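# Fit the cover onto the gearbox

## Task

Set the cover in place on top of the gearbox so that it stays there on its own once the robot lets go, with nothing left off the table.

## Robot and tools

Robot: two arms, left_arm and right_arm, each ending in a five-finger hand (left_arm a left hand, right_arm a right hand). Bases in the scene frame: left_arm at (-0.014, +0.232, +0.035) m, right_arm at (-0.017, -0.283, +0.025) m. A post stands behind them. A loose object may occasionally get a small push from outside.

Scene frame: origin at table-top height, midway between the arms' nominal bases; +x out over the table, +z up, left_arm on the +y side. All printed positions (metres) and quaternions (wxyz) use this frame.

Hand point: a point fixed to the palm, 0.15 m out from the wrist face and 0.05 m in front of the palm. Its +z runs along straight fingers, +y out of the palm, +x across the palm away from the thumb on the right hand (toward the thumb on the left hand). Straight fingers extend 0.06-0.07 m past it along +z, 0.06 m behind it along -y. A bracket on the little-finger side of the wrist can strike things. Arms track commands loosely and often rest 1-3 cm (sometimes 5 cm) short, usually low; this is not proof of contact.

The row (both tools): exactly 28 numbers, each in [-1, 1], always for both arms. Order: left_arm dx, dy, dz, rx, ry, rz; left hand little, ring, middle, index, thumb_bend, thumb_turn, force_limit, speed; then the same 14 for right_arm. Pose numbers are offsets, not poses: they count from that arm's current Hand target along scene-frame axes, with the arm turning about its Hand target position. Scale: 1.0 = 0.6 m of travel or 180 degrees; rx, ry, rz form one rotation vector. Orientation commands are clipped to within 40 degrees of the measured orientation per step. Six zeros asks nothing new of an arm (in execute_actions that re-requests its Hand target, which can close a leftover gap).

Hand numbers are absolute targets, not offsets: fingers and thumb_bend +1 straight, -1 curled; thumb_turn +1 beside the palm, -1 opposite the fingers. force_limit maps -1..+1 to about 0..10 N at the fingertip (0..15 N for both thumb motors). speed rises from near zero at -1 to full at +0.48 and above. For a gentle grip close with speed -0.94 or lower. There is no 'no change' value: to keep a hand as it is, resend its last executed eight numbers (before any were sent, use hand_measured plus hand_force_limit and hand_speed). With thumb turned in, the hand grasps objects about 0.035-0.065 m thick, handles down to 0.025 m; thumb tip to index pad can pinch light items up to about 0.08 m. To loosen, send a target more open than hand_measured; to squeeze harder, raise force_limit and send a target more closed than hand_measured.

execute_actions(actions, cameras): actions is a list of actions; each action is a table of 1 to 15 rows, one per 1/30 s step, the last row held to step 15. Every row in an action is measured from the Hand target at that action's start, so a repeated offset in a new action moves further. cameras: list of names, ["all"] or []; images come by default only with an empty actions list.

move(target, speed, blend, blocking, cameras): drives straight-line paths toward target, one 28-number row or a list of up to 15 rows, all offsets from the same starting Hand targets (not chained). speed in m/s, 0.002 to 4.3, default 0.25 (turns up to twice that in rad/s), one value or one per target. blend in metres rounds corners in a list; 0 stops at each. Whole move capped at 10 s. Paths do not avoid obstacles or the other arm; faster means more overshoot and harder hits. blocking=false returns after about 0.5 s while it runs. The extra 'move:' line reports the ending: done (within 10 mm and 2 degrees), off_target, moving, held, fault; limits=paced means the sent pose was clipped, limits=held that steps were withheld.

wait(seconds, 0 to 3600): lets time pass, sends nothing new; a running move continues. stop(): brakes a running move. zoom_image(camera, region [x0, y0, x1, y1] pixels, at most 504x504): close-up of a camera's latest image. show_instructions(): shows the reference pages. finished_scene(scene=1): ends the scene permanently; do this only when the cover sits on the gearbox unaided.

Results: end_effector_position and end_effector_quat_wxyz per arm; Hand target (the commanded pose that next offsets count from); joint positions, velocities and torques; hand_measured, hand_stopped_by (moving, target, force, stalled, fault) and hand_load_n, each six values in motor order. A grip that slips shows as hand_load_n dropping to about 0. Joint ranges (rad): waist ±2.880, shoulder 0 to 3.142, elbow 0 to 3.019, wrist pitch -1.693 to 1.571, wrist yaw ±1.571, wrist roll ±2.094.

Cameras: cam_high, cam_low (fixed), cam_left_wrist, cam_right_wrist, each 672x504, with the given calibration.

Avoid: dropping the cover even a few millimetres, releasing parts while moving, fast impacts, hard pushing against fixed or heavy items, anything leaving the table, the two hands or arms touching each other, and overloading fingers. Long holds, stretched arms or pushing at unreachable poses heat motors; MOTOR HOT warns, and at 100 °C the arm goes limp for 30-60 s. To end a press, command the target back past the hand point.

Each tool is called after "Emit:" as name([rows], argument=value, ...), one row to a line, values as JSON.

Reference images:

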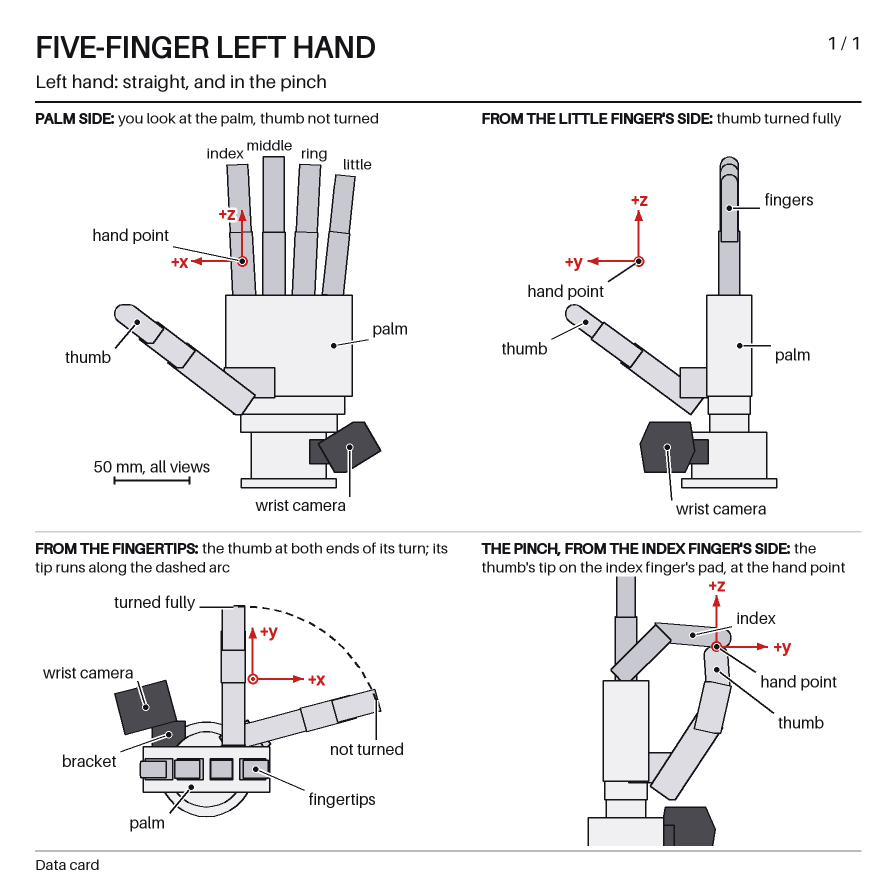

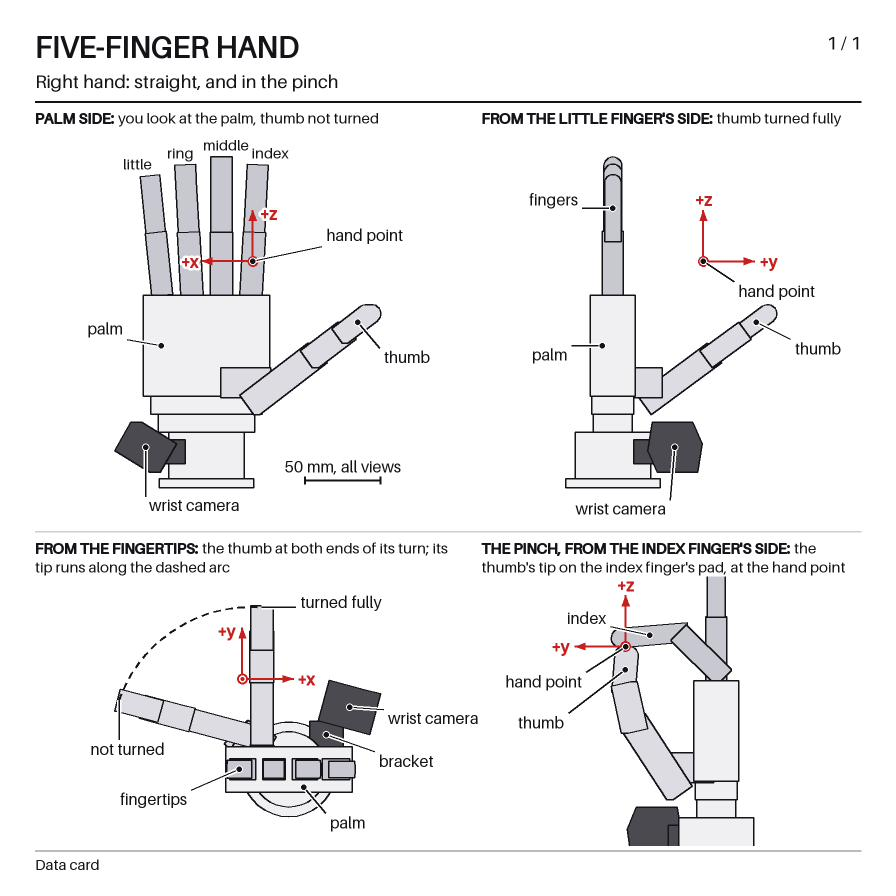

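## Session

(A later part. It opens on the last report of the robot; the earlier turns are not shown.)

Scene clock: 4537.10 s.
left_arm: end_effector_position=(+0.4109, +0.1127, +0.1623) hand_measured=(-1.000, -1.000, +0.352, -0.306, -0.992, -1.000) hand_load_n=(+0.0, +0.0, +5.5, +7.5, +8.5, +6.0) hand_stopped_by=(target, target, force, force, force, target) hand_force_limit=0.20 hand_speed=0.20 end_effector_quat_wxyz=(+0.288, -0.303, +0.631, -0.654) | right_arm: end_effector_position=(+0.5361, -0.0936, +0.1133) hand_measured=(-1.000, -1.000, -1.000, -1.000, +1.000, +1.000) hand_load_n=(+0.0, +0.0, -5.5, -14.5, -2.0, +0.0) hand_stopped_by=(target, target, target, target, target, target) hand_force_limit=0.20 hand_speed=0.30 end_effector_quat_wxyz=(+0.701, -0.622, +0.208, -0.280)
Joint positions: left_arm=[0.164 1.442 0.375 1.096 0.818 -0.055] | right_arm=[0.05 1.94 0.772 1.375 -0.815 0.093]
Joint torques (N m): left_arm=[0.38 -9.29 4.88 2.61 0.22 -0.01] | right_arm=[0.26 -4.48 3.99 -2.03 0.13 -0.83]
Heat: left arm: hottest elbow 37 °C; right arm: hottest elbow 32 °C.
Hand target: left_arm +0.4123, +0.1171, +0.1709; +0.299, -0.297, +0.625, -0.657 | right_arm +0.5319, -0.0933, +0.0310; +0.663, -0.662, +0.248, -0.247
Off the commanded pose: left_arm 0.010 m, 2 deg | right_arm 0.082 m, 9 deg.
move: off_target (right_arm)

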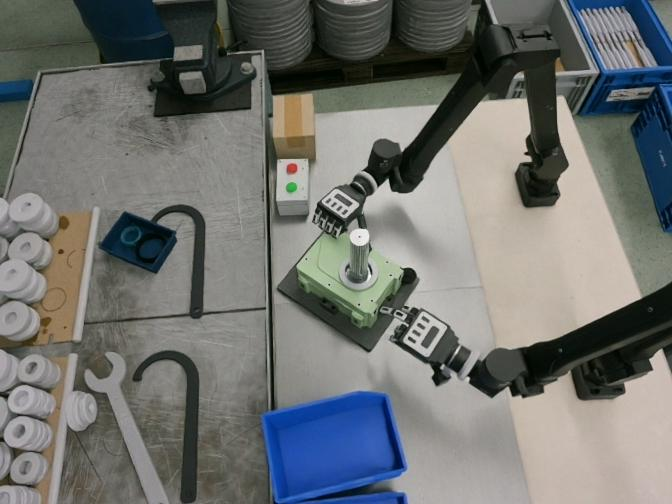

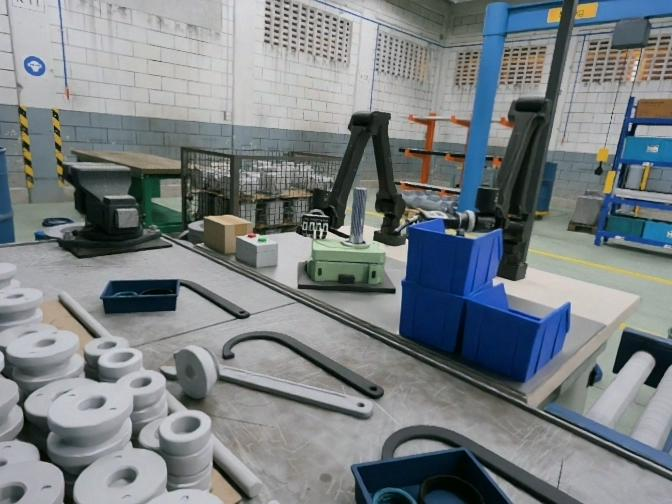

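Emit:
move([
  [0,0,0,0,0,0,1,1,1,1,-1,-1,0.2,0.3,0,0,0,0,0,0,-1,-1,-1,-1,1,1,0.2,0.3],
  [0,0,0,0,0,0,1,1,1,1,1,-1,0.2,0.3,0,0,0,0,0,0,-1,-1,-1,-1,1,1,0.2,0.3],
  [0,0,0,0,0,0,-1,-1,-1,-1,1,1,0.2,0.3,0,0,0,0,0,0,-1,-1,-1,-1,1,1,0.2,0.3],
  [0.0717,-0.1922,0,0,0,0,-1,-1,-1,-1,1,1,0.2,0.3,0,0,0,0,0,0,-1,-1,-1,-1,1,1,0.2,0.3],
  [0.0717,-0.1922,-0.08,0,0,0,-1,-1,-1,-1,1,1,0.2,0.3,0,0,0,0,0,0,-1,-1,-1,-1,1,1,0.2,0.3],
], speed=0.12, cameras=["cam_high"])

Emit:
zoom_image(camera="cam_high", region=[290, 200, 440, 340])

Scene clock: 4561.33 s.
left_arm: end_effector_position=(+0.4482, +0.0073, +0.1121) hand_measured=(-1.000, -1.000, -1.000, -1.000, +1.000, +1.000) hand_load_n=(+0.0, +0.0, +0.0, +0.0, +0.0, +0.0) hand_stopped_by=(target, target, target, target, target, target) hand_force_limit=0.20 hand_speed=0.30 end_effector_quat_wxyz=(+0.288, -0.312, +0.631, -0.649) | right_arm: end_effector_position=(+0.5361, -0.0936, +0.1133) hand_measured=(-1.000, -1.000, -1.000, -1.000, +1.000, +1.000) hand_load_n=(+0.0, +0.0, -5.5, -14.5, -2.0, +0.0) hand_stopped_by=(target, target, target, target, target, target) hand_force_limit=0.20 hand_speed=0.30 end_effector_quat_wxyz=(+0.701, -0.622, +0.208, -0.280)
Joint positions: left_arm=[-0.165 1.716 0.475 1.25 0.475 -0.045] | right_arm=[0.05 1.94 0.772 1.375 -0.815 0.093]
Joint torques (N m): left_arm=[-1.08 -11.34 5.07 2.88 -0.08 0.08] | right_arm=[0.79 -4.13 3.89 -2.03 0.14 -0.84]
Heat: left arm: hottest elbow 37 °C; right arm: hottest elbow 32 °C.
Hand target: left_arm +0.4552, +0.0018, +0.1228; +0.299, -0.297, +0.625, -0.657 | right_arm +0.5319, -0.0933, +0.0310; +0.663, -0.662, +0.248, -0.247
Off the commanded pose: left_arm 0.014 m, 2 deg | right_arm 0.082 m, 9 deg.
move: off_target (left_arm)

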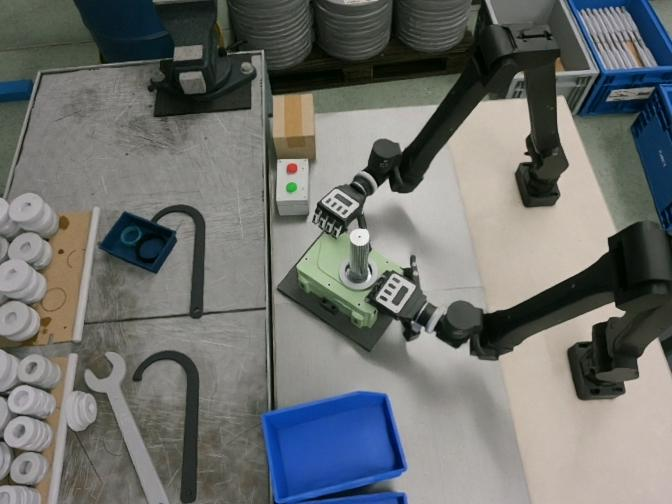

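Scaled by 3.360 from the camera's image (finer frame: 960x720).

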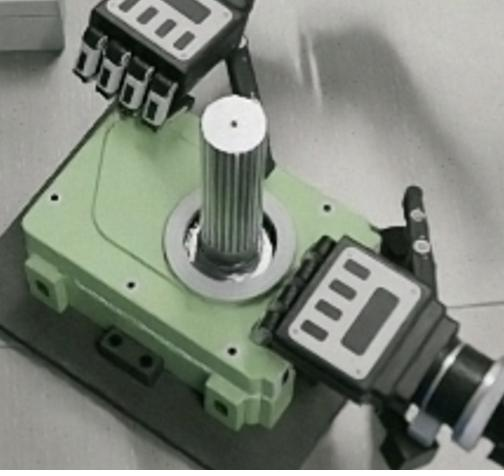

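Emit:
move(target=[0,0,-0.14,0,0,0,-1,-1,-1,-1,1,1,0.2,0.3,0,0,0,0,0,0,-1,-1,-1,-1,1,1,0.2,0.3], speed=0.05, cameras=["cam_high","cam_low"])

Emit:
zoom_image(camera="cam_low", region=[300, 225, 400, 300])

Emit:
zoom_image(camera="cam_high", region=[292, 245, 342, 295])

Scene clock: 4565.57 s.
left_arm: end_effector_position=(+0.4535, +0.0066, +0.0993) hand_measured=(-1.000, -1.000, -1.000, -1.000, +1.000, +1.000) hand_load_n=(-3.0, +0.0, +0.0, +0.0, +0.0, +0.0) hand_stopped_by=(target, target, target, target, target, target) hand_force_limit=0.20 hand_speed=0.30 end_effector_quat_wxyz=(-0.337, +0.256, -0.603, +0.676) | right_arm: end_effector_position=(+0.5365, -0.0939, +0.1097) hand_measured=(-1.000, -1.000, -1.000, -1.000, +1.000, +1.000) hand_load_n=(+0.0, +0.0, -5.5, -14.0, -0.5, +0.0) hand_stopped_by=(target, target, target, target, target, target) hand_force_limit=0.20 hand_speed=0.30 end_effector_quat_wxyz=(+0.698, -0.625, +0.206, -0.281)
Joint positions: left_arm=[-0.165 1.912 0.484 1.589 0.482 -0.014] | right_arm=[0.05 1.944 0.773 1.365 -0.817 0.079]
Joint torques (N m): left_arm=[-0.85 -1.38 4 1.29 -0.38 -0.16] | right_arm=[0.15 -5.01 3.99 -1.87 0.3 -0.74]
Heat: left arm: hottest elbow 37 °C; right arm: hottest elbow 32 °C.
Hand target: left_arm +0.4552, +0.0018, +0.0389; -0.299, +0.297, -0.625, +0.657 | right_arm +0.5320, -0.0933, +0.0311; +0.663, -0.662, +0.248, -0.248
Off the commanded pose: left_arm 0.061 m, 7 deg | right_arm 0.079 m, 8 deg.
joint read past its limit (left arm) — joint 4 (wrist pitch), upper limit.
move: off_target (left_arm)

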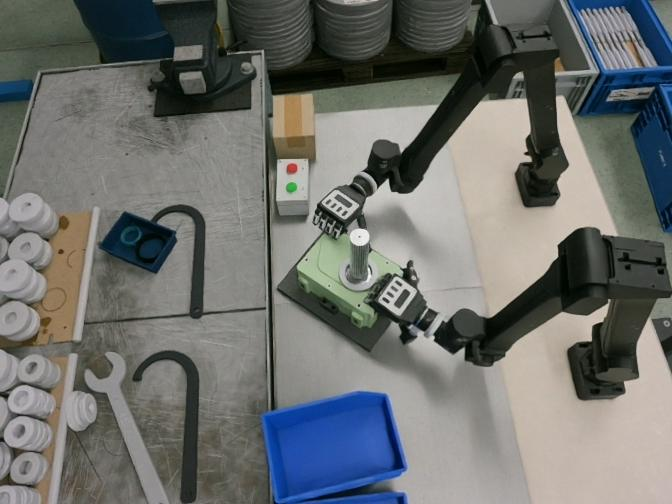

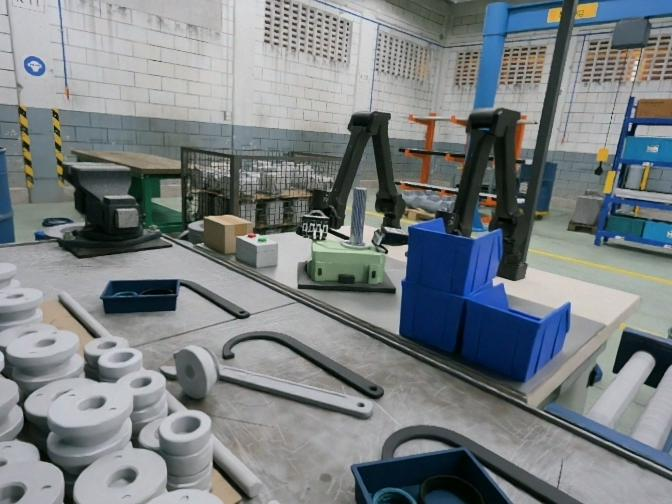

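Scaled by 5.040 from the camera's image (finer frame: 960x720).

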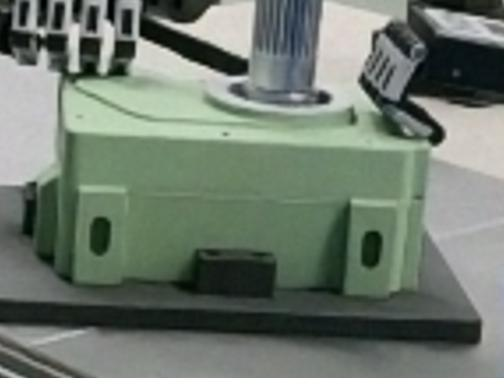

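Scaled by 10.080 from the camera's image (finer frame: 960x720).

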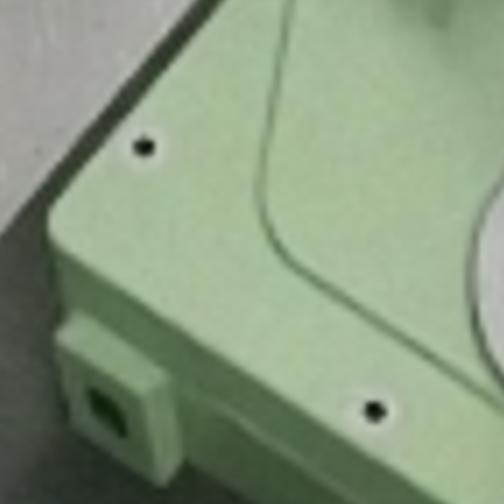

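Emit:
zoom_image(camera="cam_low", region=[305, 245, 355, 285])

Emit:
zoom_image(camera="cam_low", region=[345, 245, 395, 285])

Emit:
zoom_image(camera="cam_high", region=[350, 255, 400, 310])

Scaled by 10.080 from the camera's image (finer frame: 960x720).

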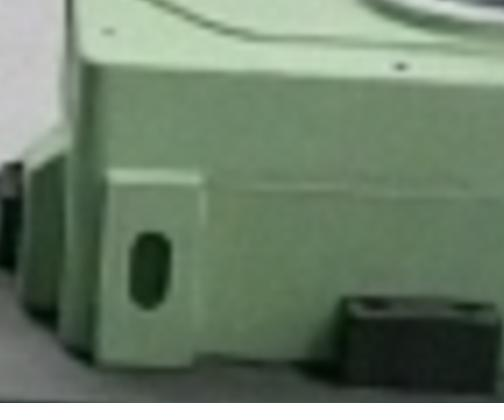

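Scaled by 10.080 from the camera's image (finer frame: 960x720).

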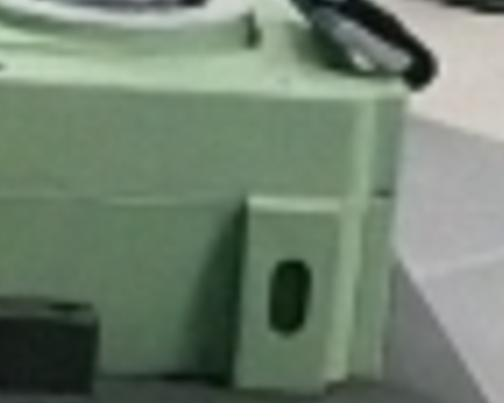

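Scaled by 9.164 from the camera's image (finer frame: 960x720).

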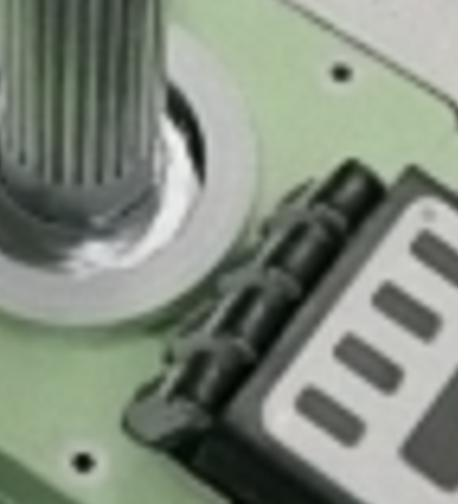

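Emit:
move(target=[0,0,0.2167,0,0,0,-1,-1,-1,-1,1,1,0.2,0.3,0,0,0.2317,0,0,0,-1,-1,-1,-1,1,1,0.2,0.3], speed=0.06, cameras=["cam_high","cam_low"])

Emit:
zoom_image(camera="cam_low", region=[300, 225, 400, 300])

Emit:
zoom_image(camera="cam_high", region=[350, 255, 400, 310])

Emit:
zoom_image(camera="cam_high", region=[292, 245, 342, 295])

Scene clock: 4574.03 s.
left_arm: end_effector_position=(+0.4487, +0.0078, +0.1567) hand_measured=(-1.000, -1.000, -1.000, -1.000, +1.000, +1.000) hand_load_n=(+0.0, +0.0, +0.0, +0.0, +0.0, -0.5) hand_stopped_by=(target, target, target, target, target, target) hand_force_limit=0.20 hand_speed=0.30 end_effector_quat_wxyz=(+0.297, -0.303, +0.630, -0.651) | right_arm: end_effector_position=(+0.5271, -0.0982, +0.1647) hand_measured=(-1.000, -1.000, -1.000, -1.000, +1.000, +1.000) hand_load_n=(+0.0, +0.0, +0.0, +0.0, +0.0, +0.0) hand_stopped_by=(target, target, target, target, target, target) hand_force_limit=0.20 hand_speed=0.30 end_effector_quat_wxyz=(+0.662, -0.661, +0.255, -0.245)
Joint positions: left_arm=[-0.165 1.555 0.484 1.097 0.475 -0.033] | right_arm=[0.05 1.674 0.773 0.896 -0.806 0.011]
Joint torques (N m): left_arm=[-0.97 -11.4 6.58 1.35 -0.08 -0.02] | right_arm=[0.91 -10.87 8.88 1.24 0.09 -0.06]
Heat: left arm: hottest elbow 37 °C; right arm: hottest elbow 32 °C.
Hand target: left_arm +0.4552, +0.0018, +0.1687; +0.299, -0.297, +0.625, -0.657 | right_arm +0.5319, -0.0931, +0.1701; +0.663, -0.662, +0.248, -0.247
Off the commanded pose: left_arm 0.015 m, 1 deg | right_arm 0.009 m, 1 deg.
move: off_target (left_arm)

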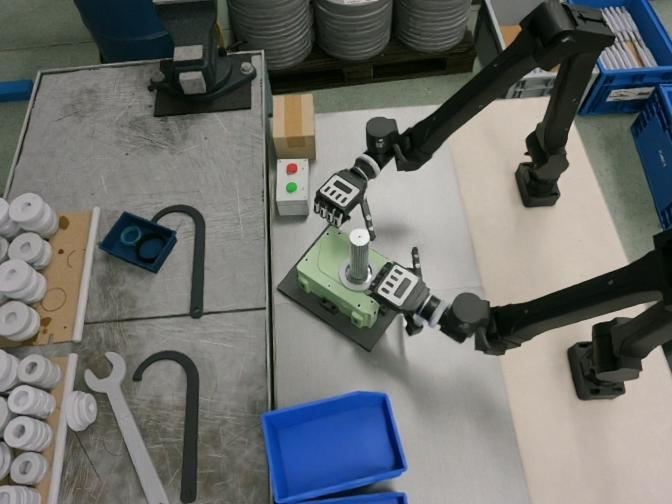

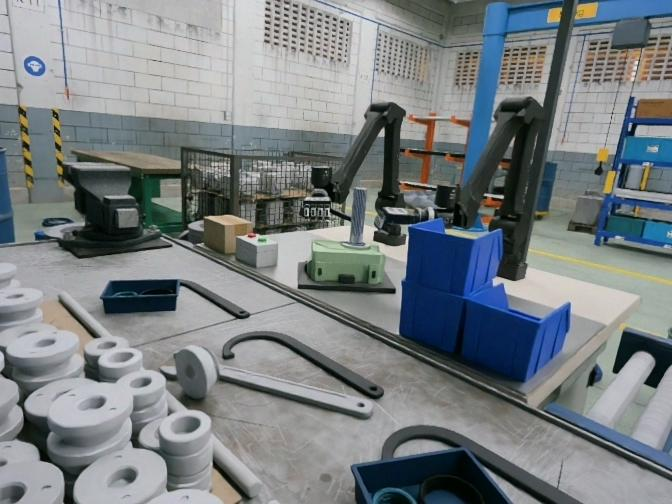

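Scaled by 5.040 from the camera's image (finer frame: 960x720).

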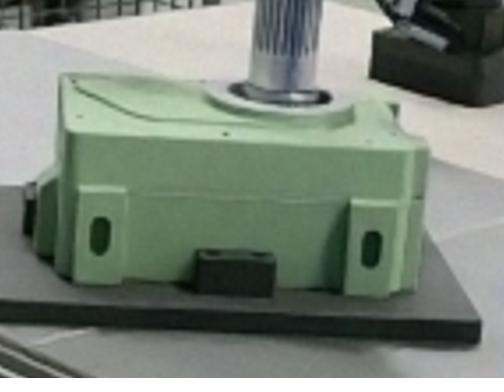

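Scaled by 9.164 from the camera's image (finer frame: 960x720).

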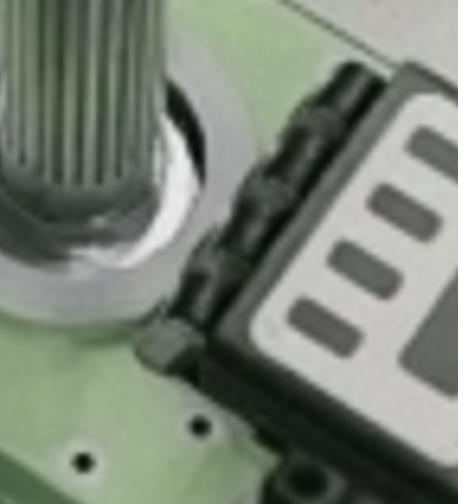

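Scaled by 10.080 from the camera's image (finer frame: 960x720).

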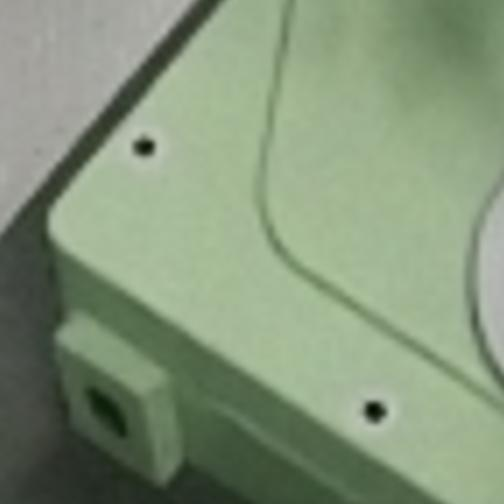

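Emit:
move(target=[-0.1853,0.2312,0,0,0,0,-1,-1,-1,-1,1,1,0.2,0.3,-0.1327,-0.1498,0,0,0,0,-1,-1,-1,-1,1,1,0.2,0.3], speed=0.12, cameras=["cam_high","cam_low","cam_left_wrist","cam_right_wrist"])

Emit:
zoom_image(camera="cam_left_wrist", region=[20, 0, 270, 250])

Emit:
zoom_image(camera="cam_right_wrist", region=[390, 0, 640, 250])

Emit:
zoom_image(camera="cam_high", region=[270, 210, 430, 360])

Scene clock: 4581.10 s.
left_arm: end_effector_position=(+0.3432, +0.1365, +0.1623) hand_measured=(-1.000, -1.000, -1.000, -1.000, +1.000, +1.000) hand_load_n=(+0.0, +0.0, +0.0, +0.0, +0.5, +0.0) hand_stopped_by=(target, target, target, target, target, target) hand_force_limit=0.20 hand_speed=0.30 end_effector_quat_wxyz=(+0.288, -0.303, +0.629, -0.655) | right_arm: end_effector_position=(+0.4530, -0.1796, +0.1682) hand_measured=(-1.000, -1.000, -1.000, -1.000, +1.000, +1.000) hand_load_n=(+0.0, +0.0, +0.0, +0.0, +0.0, -0.5) hand_stopped_by=(target, target, target, target, target, target) hand_force_limit=0.20 hand_speed=0.30 end_effector_quat_wxyz=(+0.663, -0.663, +0.254, -0.237)
Joint positions: left_arm=[0.298 1.277 0.213 1.107 0.952 -0.069] | right_arm=[-0.165 1.521 0.592 0.914 -1.033 0.008]
Joint torques (N m): left_arm=[0.56 -5.95 4.74 2.55 0.2 -0.02] | right_arm=[-1.03 -8.76 6.46 2.51 -0.07 -0.06]
Heat: left arm: hottest elbow 36 °C; right arm: hottest elbow 32 °C.
Hand target: left_arm +0.3441, +0.1405, +0.1688; +0.299, -0.297, +0.625, -0.657 | right_arm +0.4523, -0.1832, +0.1702; +0.663, -0.662, +0.248, -0.247
Off the commanded pose: left_arm 0.008 m, 1 deg | right_arm 0.004 m, 1 deg.
move: done
cam_left_wrist: T_world_to_cam=[[-0.21437, -0.13011, 0.96805, -0.07534], [-0.91329, -0.3247, -0.24588, 0.40085], [0.34632, -0.93682, -0.04922, 0.12927]] pos_world=[0.30517, 0.24145, 0.17786]
cam_right_wrist: T_world_to_cam=[[0.20344, -0.1115, -0.97272, 0.0591], [-0.97044, 0.10879, -0.21543, 0.49362], [0.12984, 0.98779, -0.08607, 0.24951]] pos_world=[0.43461, -0.29357, 0.1853]

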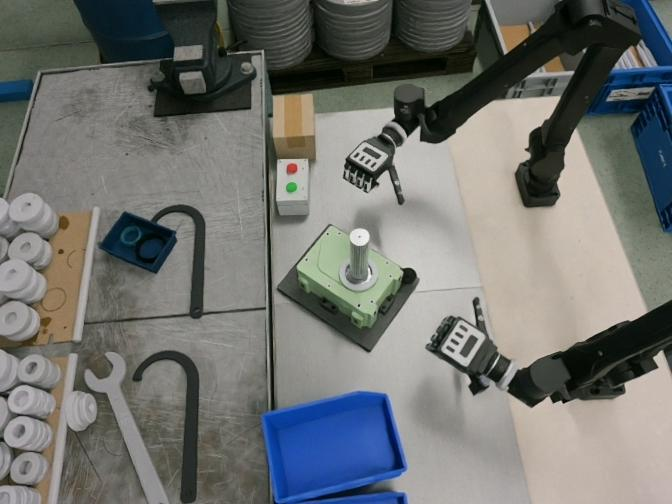

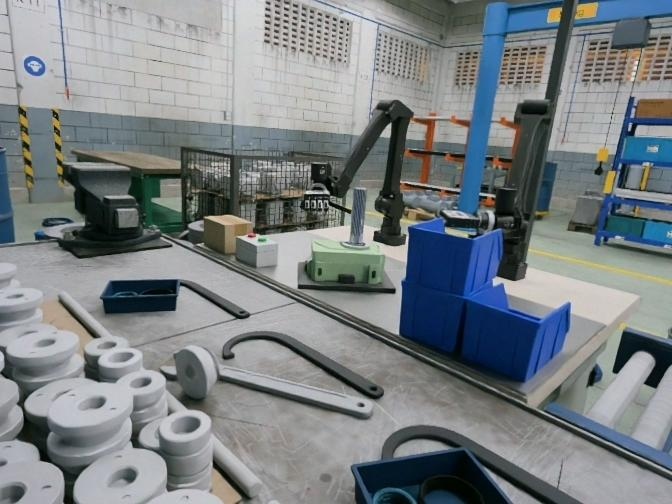

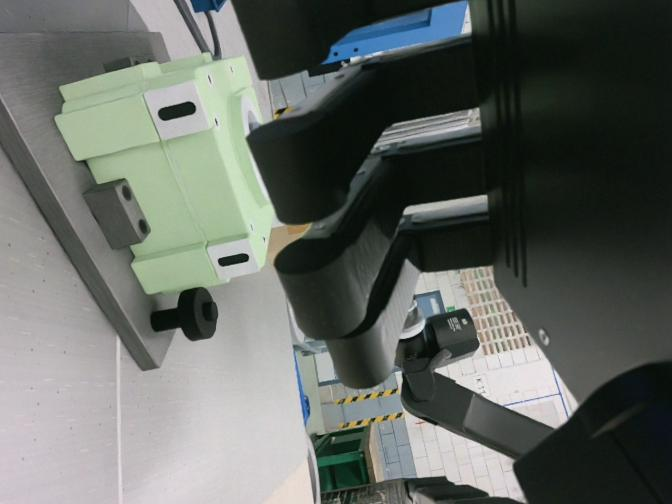

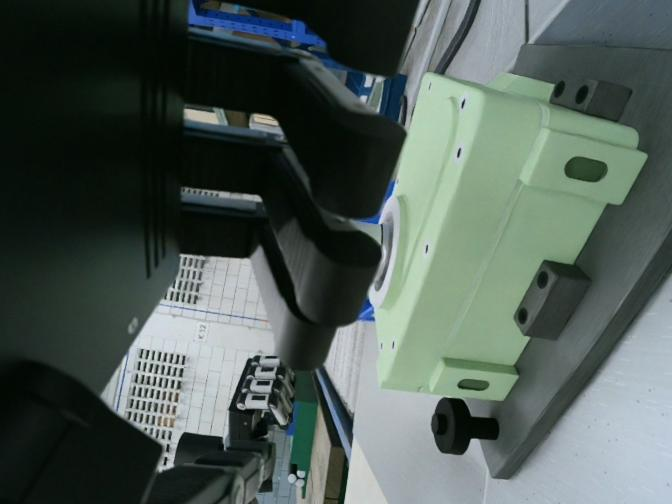

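Scaled by 2.016 from the camera's image (finer frame: 960x720).

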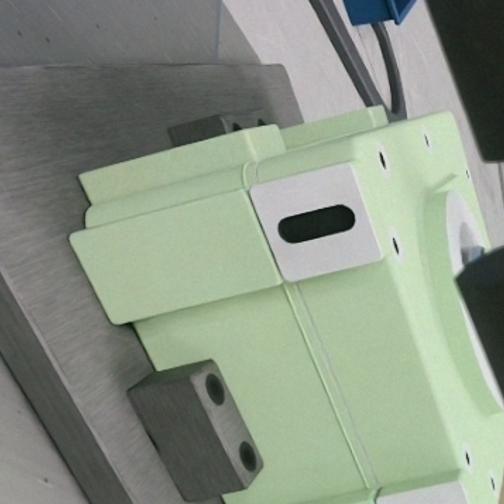

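Scaled by 2.016 from the camera's image (finer frame: 960x720).

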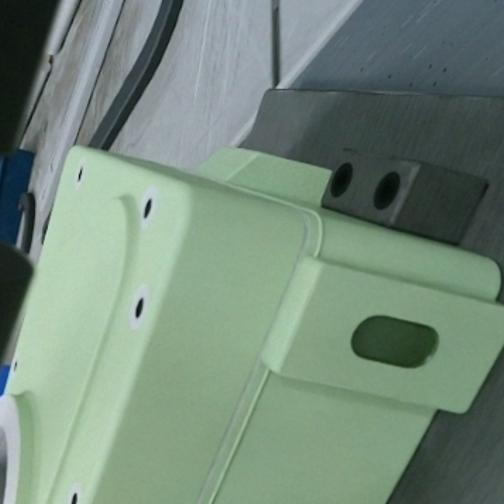

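Scaled by 3.150 from the camera's image (finer frame: 960x720).

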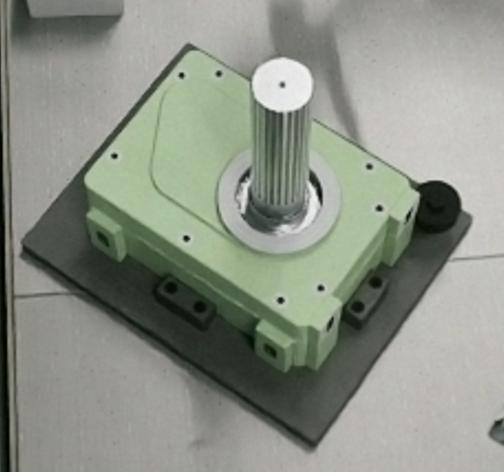

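Emit:
zoom_image(camera="cam_left_wrist", region=[100, 70, 290, 300])

Emit:
wait(seconds=1, cameras=["cam_low"])

Scaled by 2.191 from the camera's image (finer frame: 960x720).

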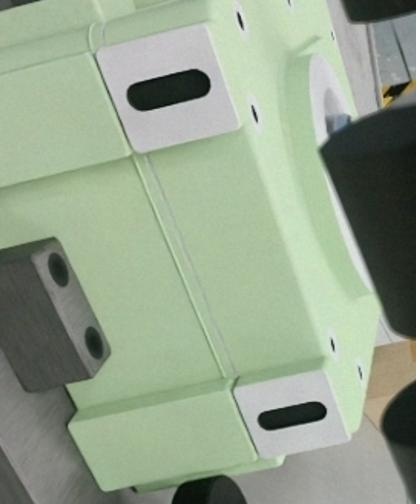

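Scene clock: 4583.73 s.
left_arm: end_effector_position=(+0.3431, +0.1365, +0.1623) hand_measured=(-1.000, -1.000, -1.000, -1.000, +1.000, +1.000) hand_load_n=(+0.0, +0.0, +0.0, +0.0, +0.0, +0.0) hand_stopped_by=(target, target, target, target, target, target) hand_force_limit=0.20 hand_speed=0.30 end_effector_quat_wxyz=(+0.288, -0.303, +0.629, -0.655) | right_arm: end_effector_position=(+0.4530, -0.1796, +0.1682) hand_measured=(-1.000, -1.000, -1.000, -1.000, +1.000, +1.000) hand_load_n=(+0.0, +0.0, +0.0, +0.0, +0.0, +0.0) hand_stopped_by=(target, target, target, target, target, target) hand_force_limit=0.20 hand_speed=0.30 end_effector_quat_wxyz=(+0.663, -0.663, +0.254, -0.237)
Joint positions: left_arm=[0.298 1.277 0.213 1.107 0.952 -0.069] | right_arm=[-0.165 1.521 0.592 0.914 -1.033 0.008]
Joint torques (N m): left_arm=[0.5 -5.95 4.77 2.58 0.2 -0.03] | right_arm=[-0.73 -8.82 6.49 2.29 -0.1 -0.06]
Heat: left arm: hottest elbow 37 °C; right arm: hottest elbow 32 °C.
Hand target: left_arm +0.3441, +0.1405, +0.1689; +0.299, -0.297, +0.625, -0.657 | right_arm +0.4523, -0.1832, +0.1702; +0.663, -0.662, +0.248, -0.247
Off the commanded pose: left_arm 0.008 m, 2 deg | right_arm 0.004 m, 1 deg.
wait: 1.00 s; at rest from the start

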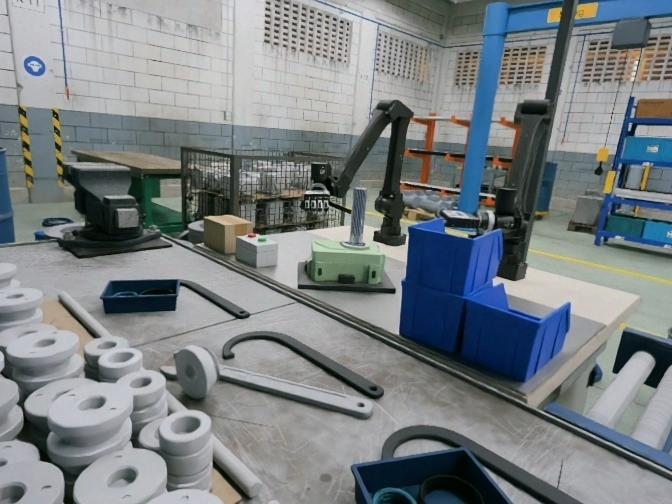

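The cover is fully seated on all sides and both hands are clear of it, so I'm ending the scene.

Emit:
finished_scene(scene=1)

The scene is finished: the task was done.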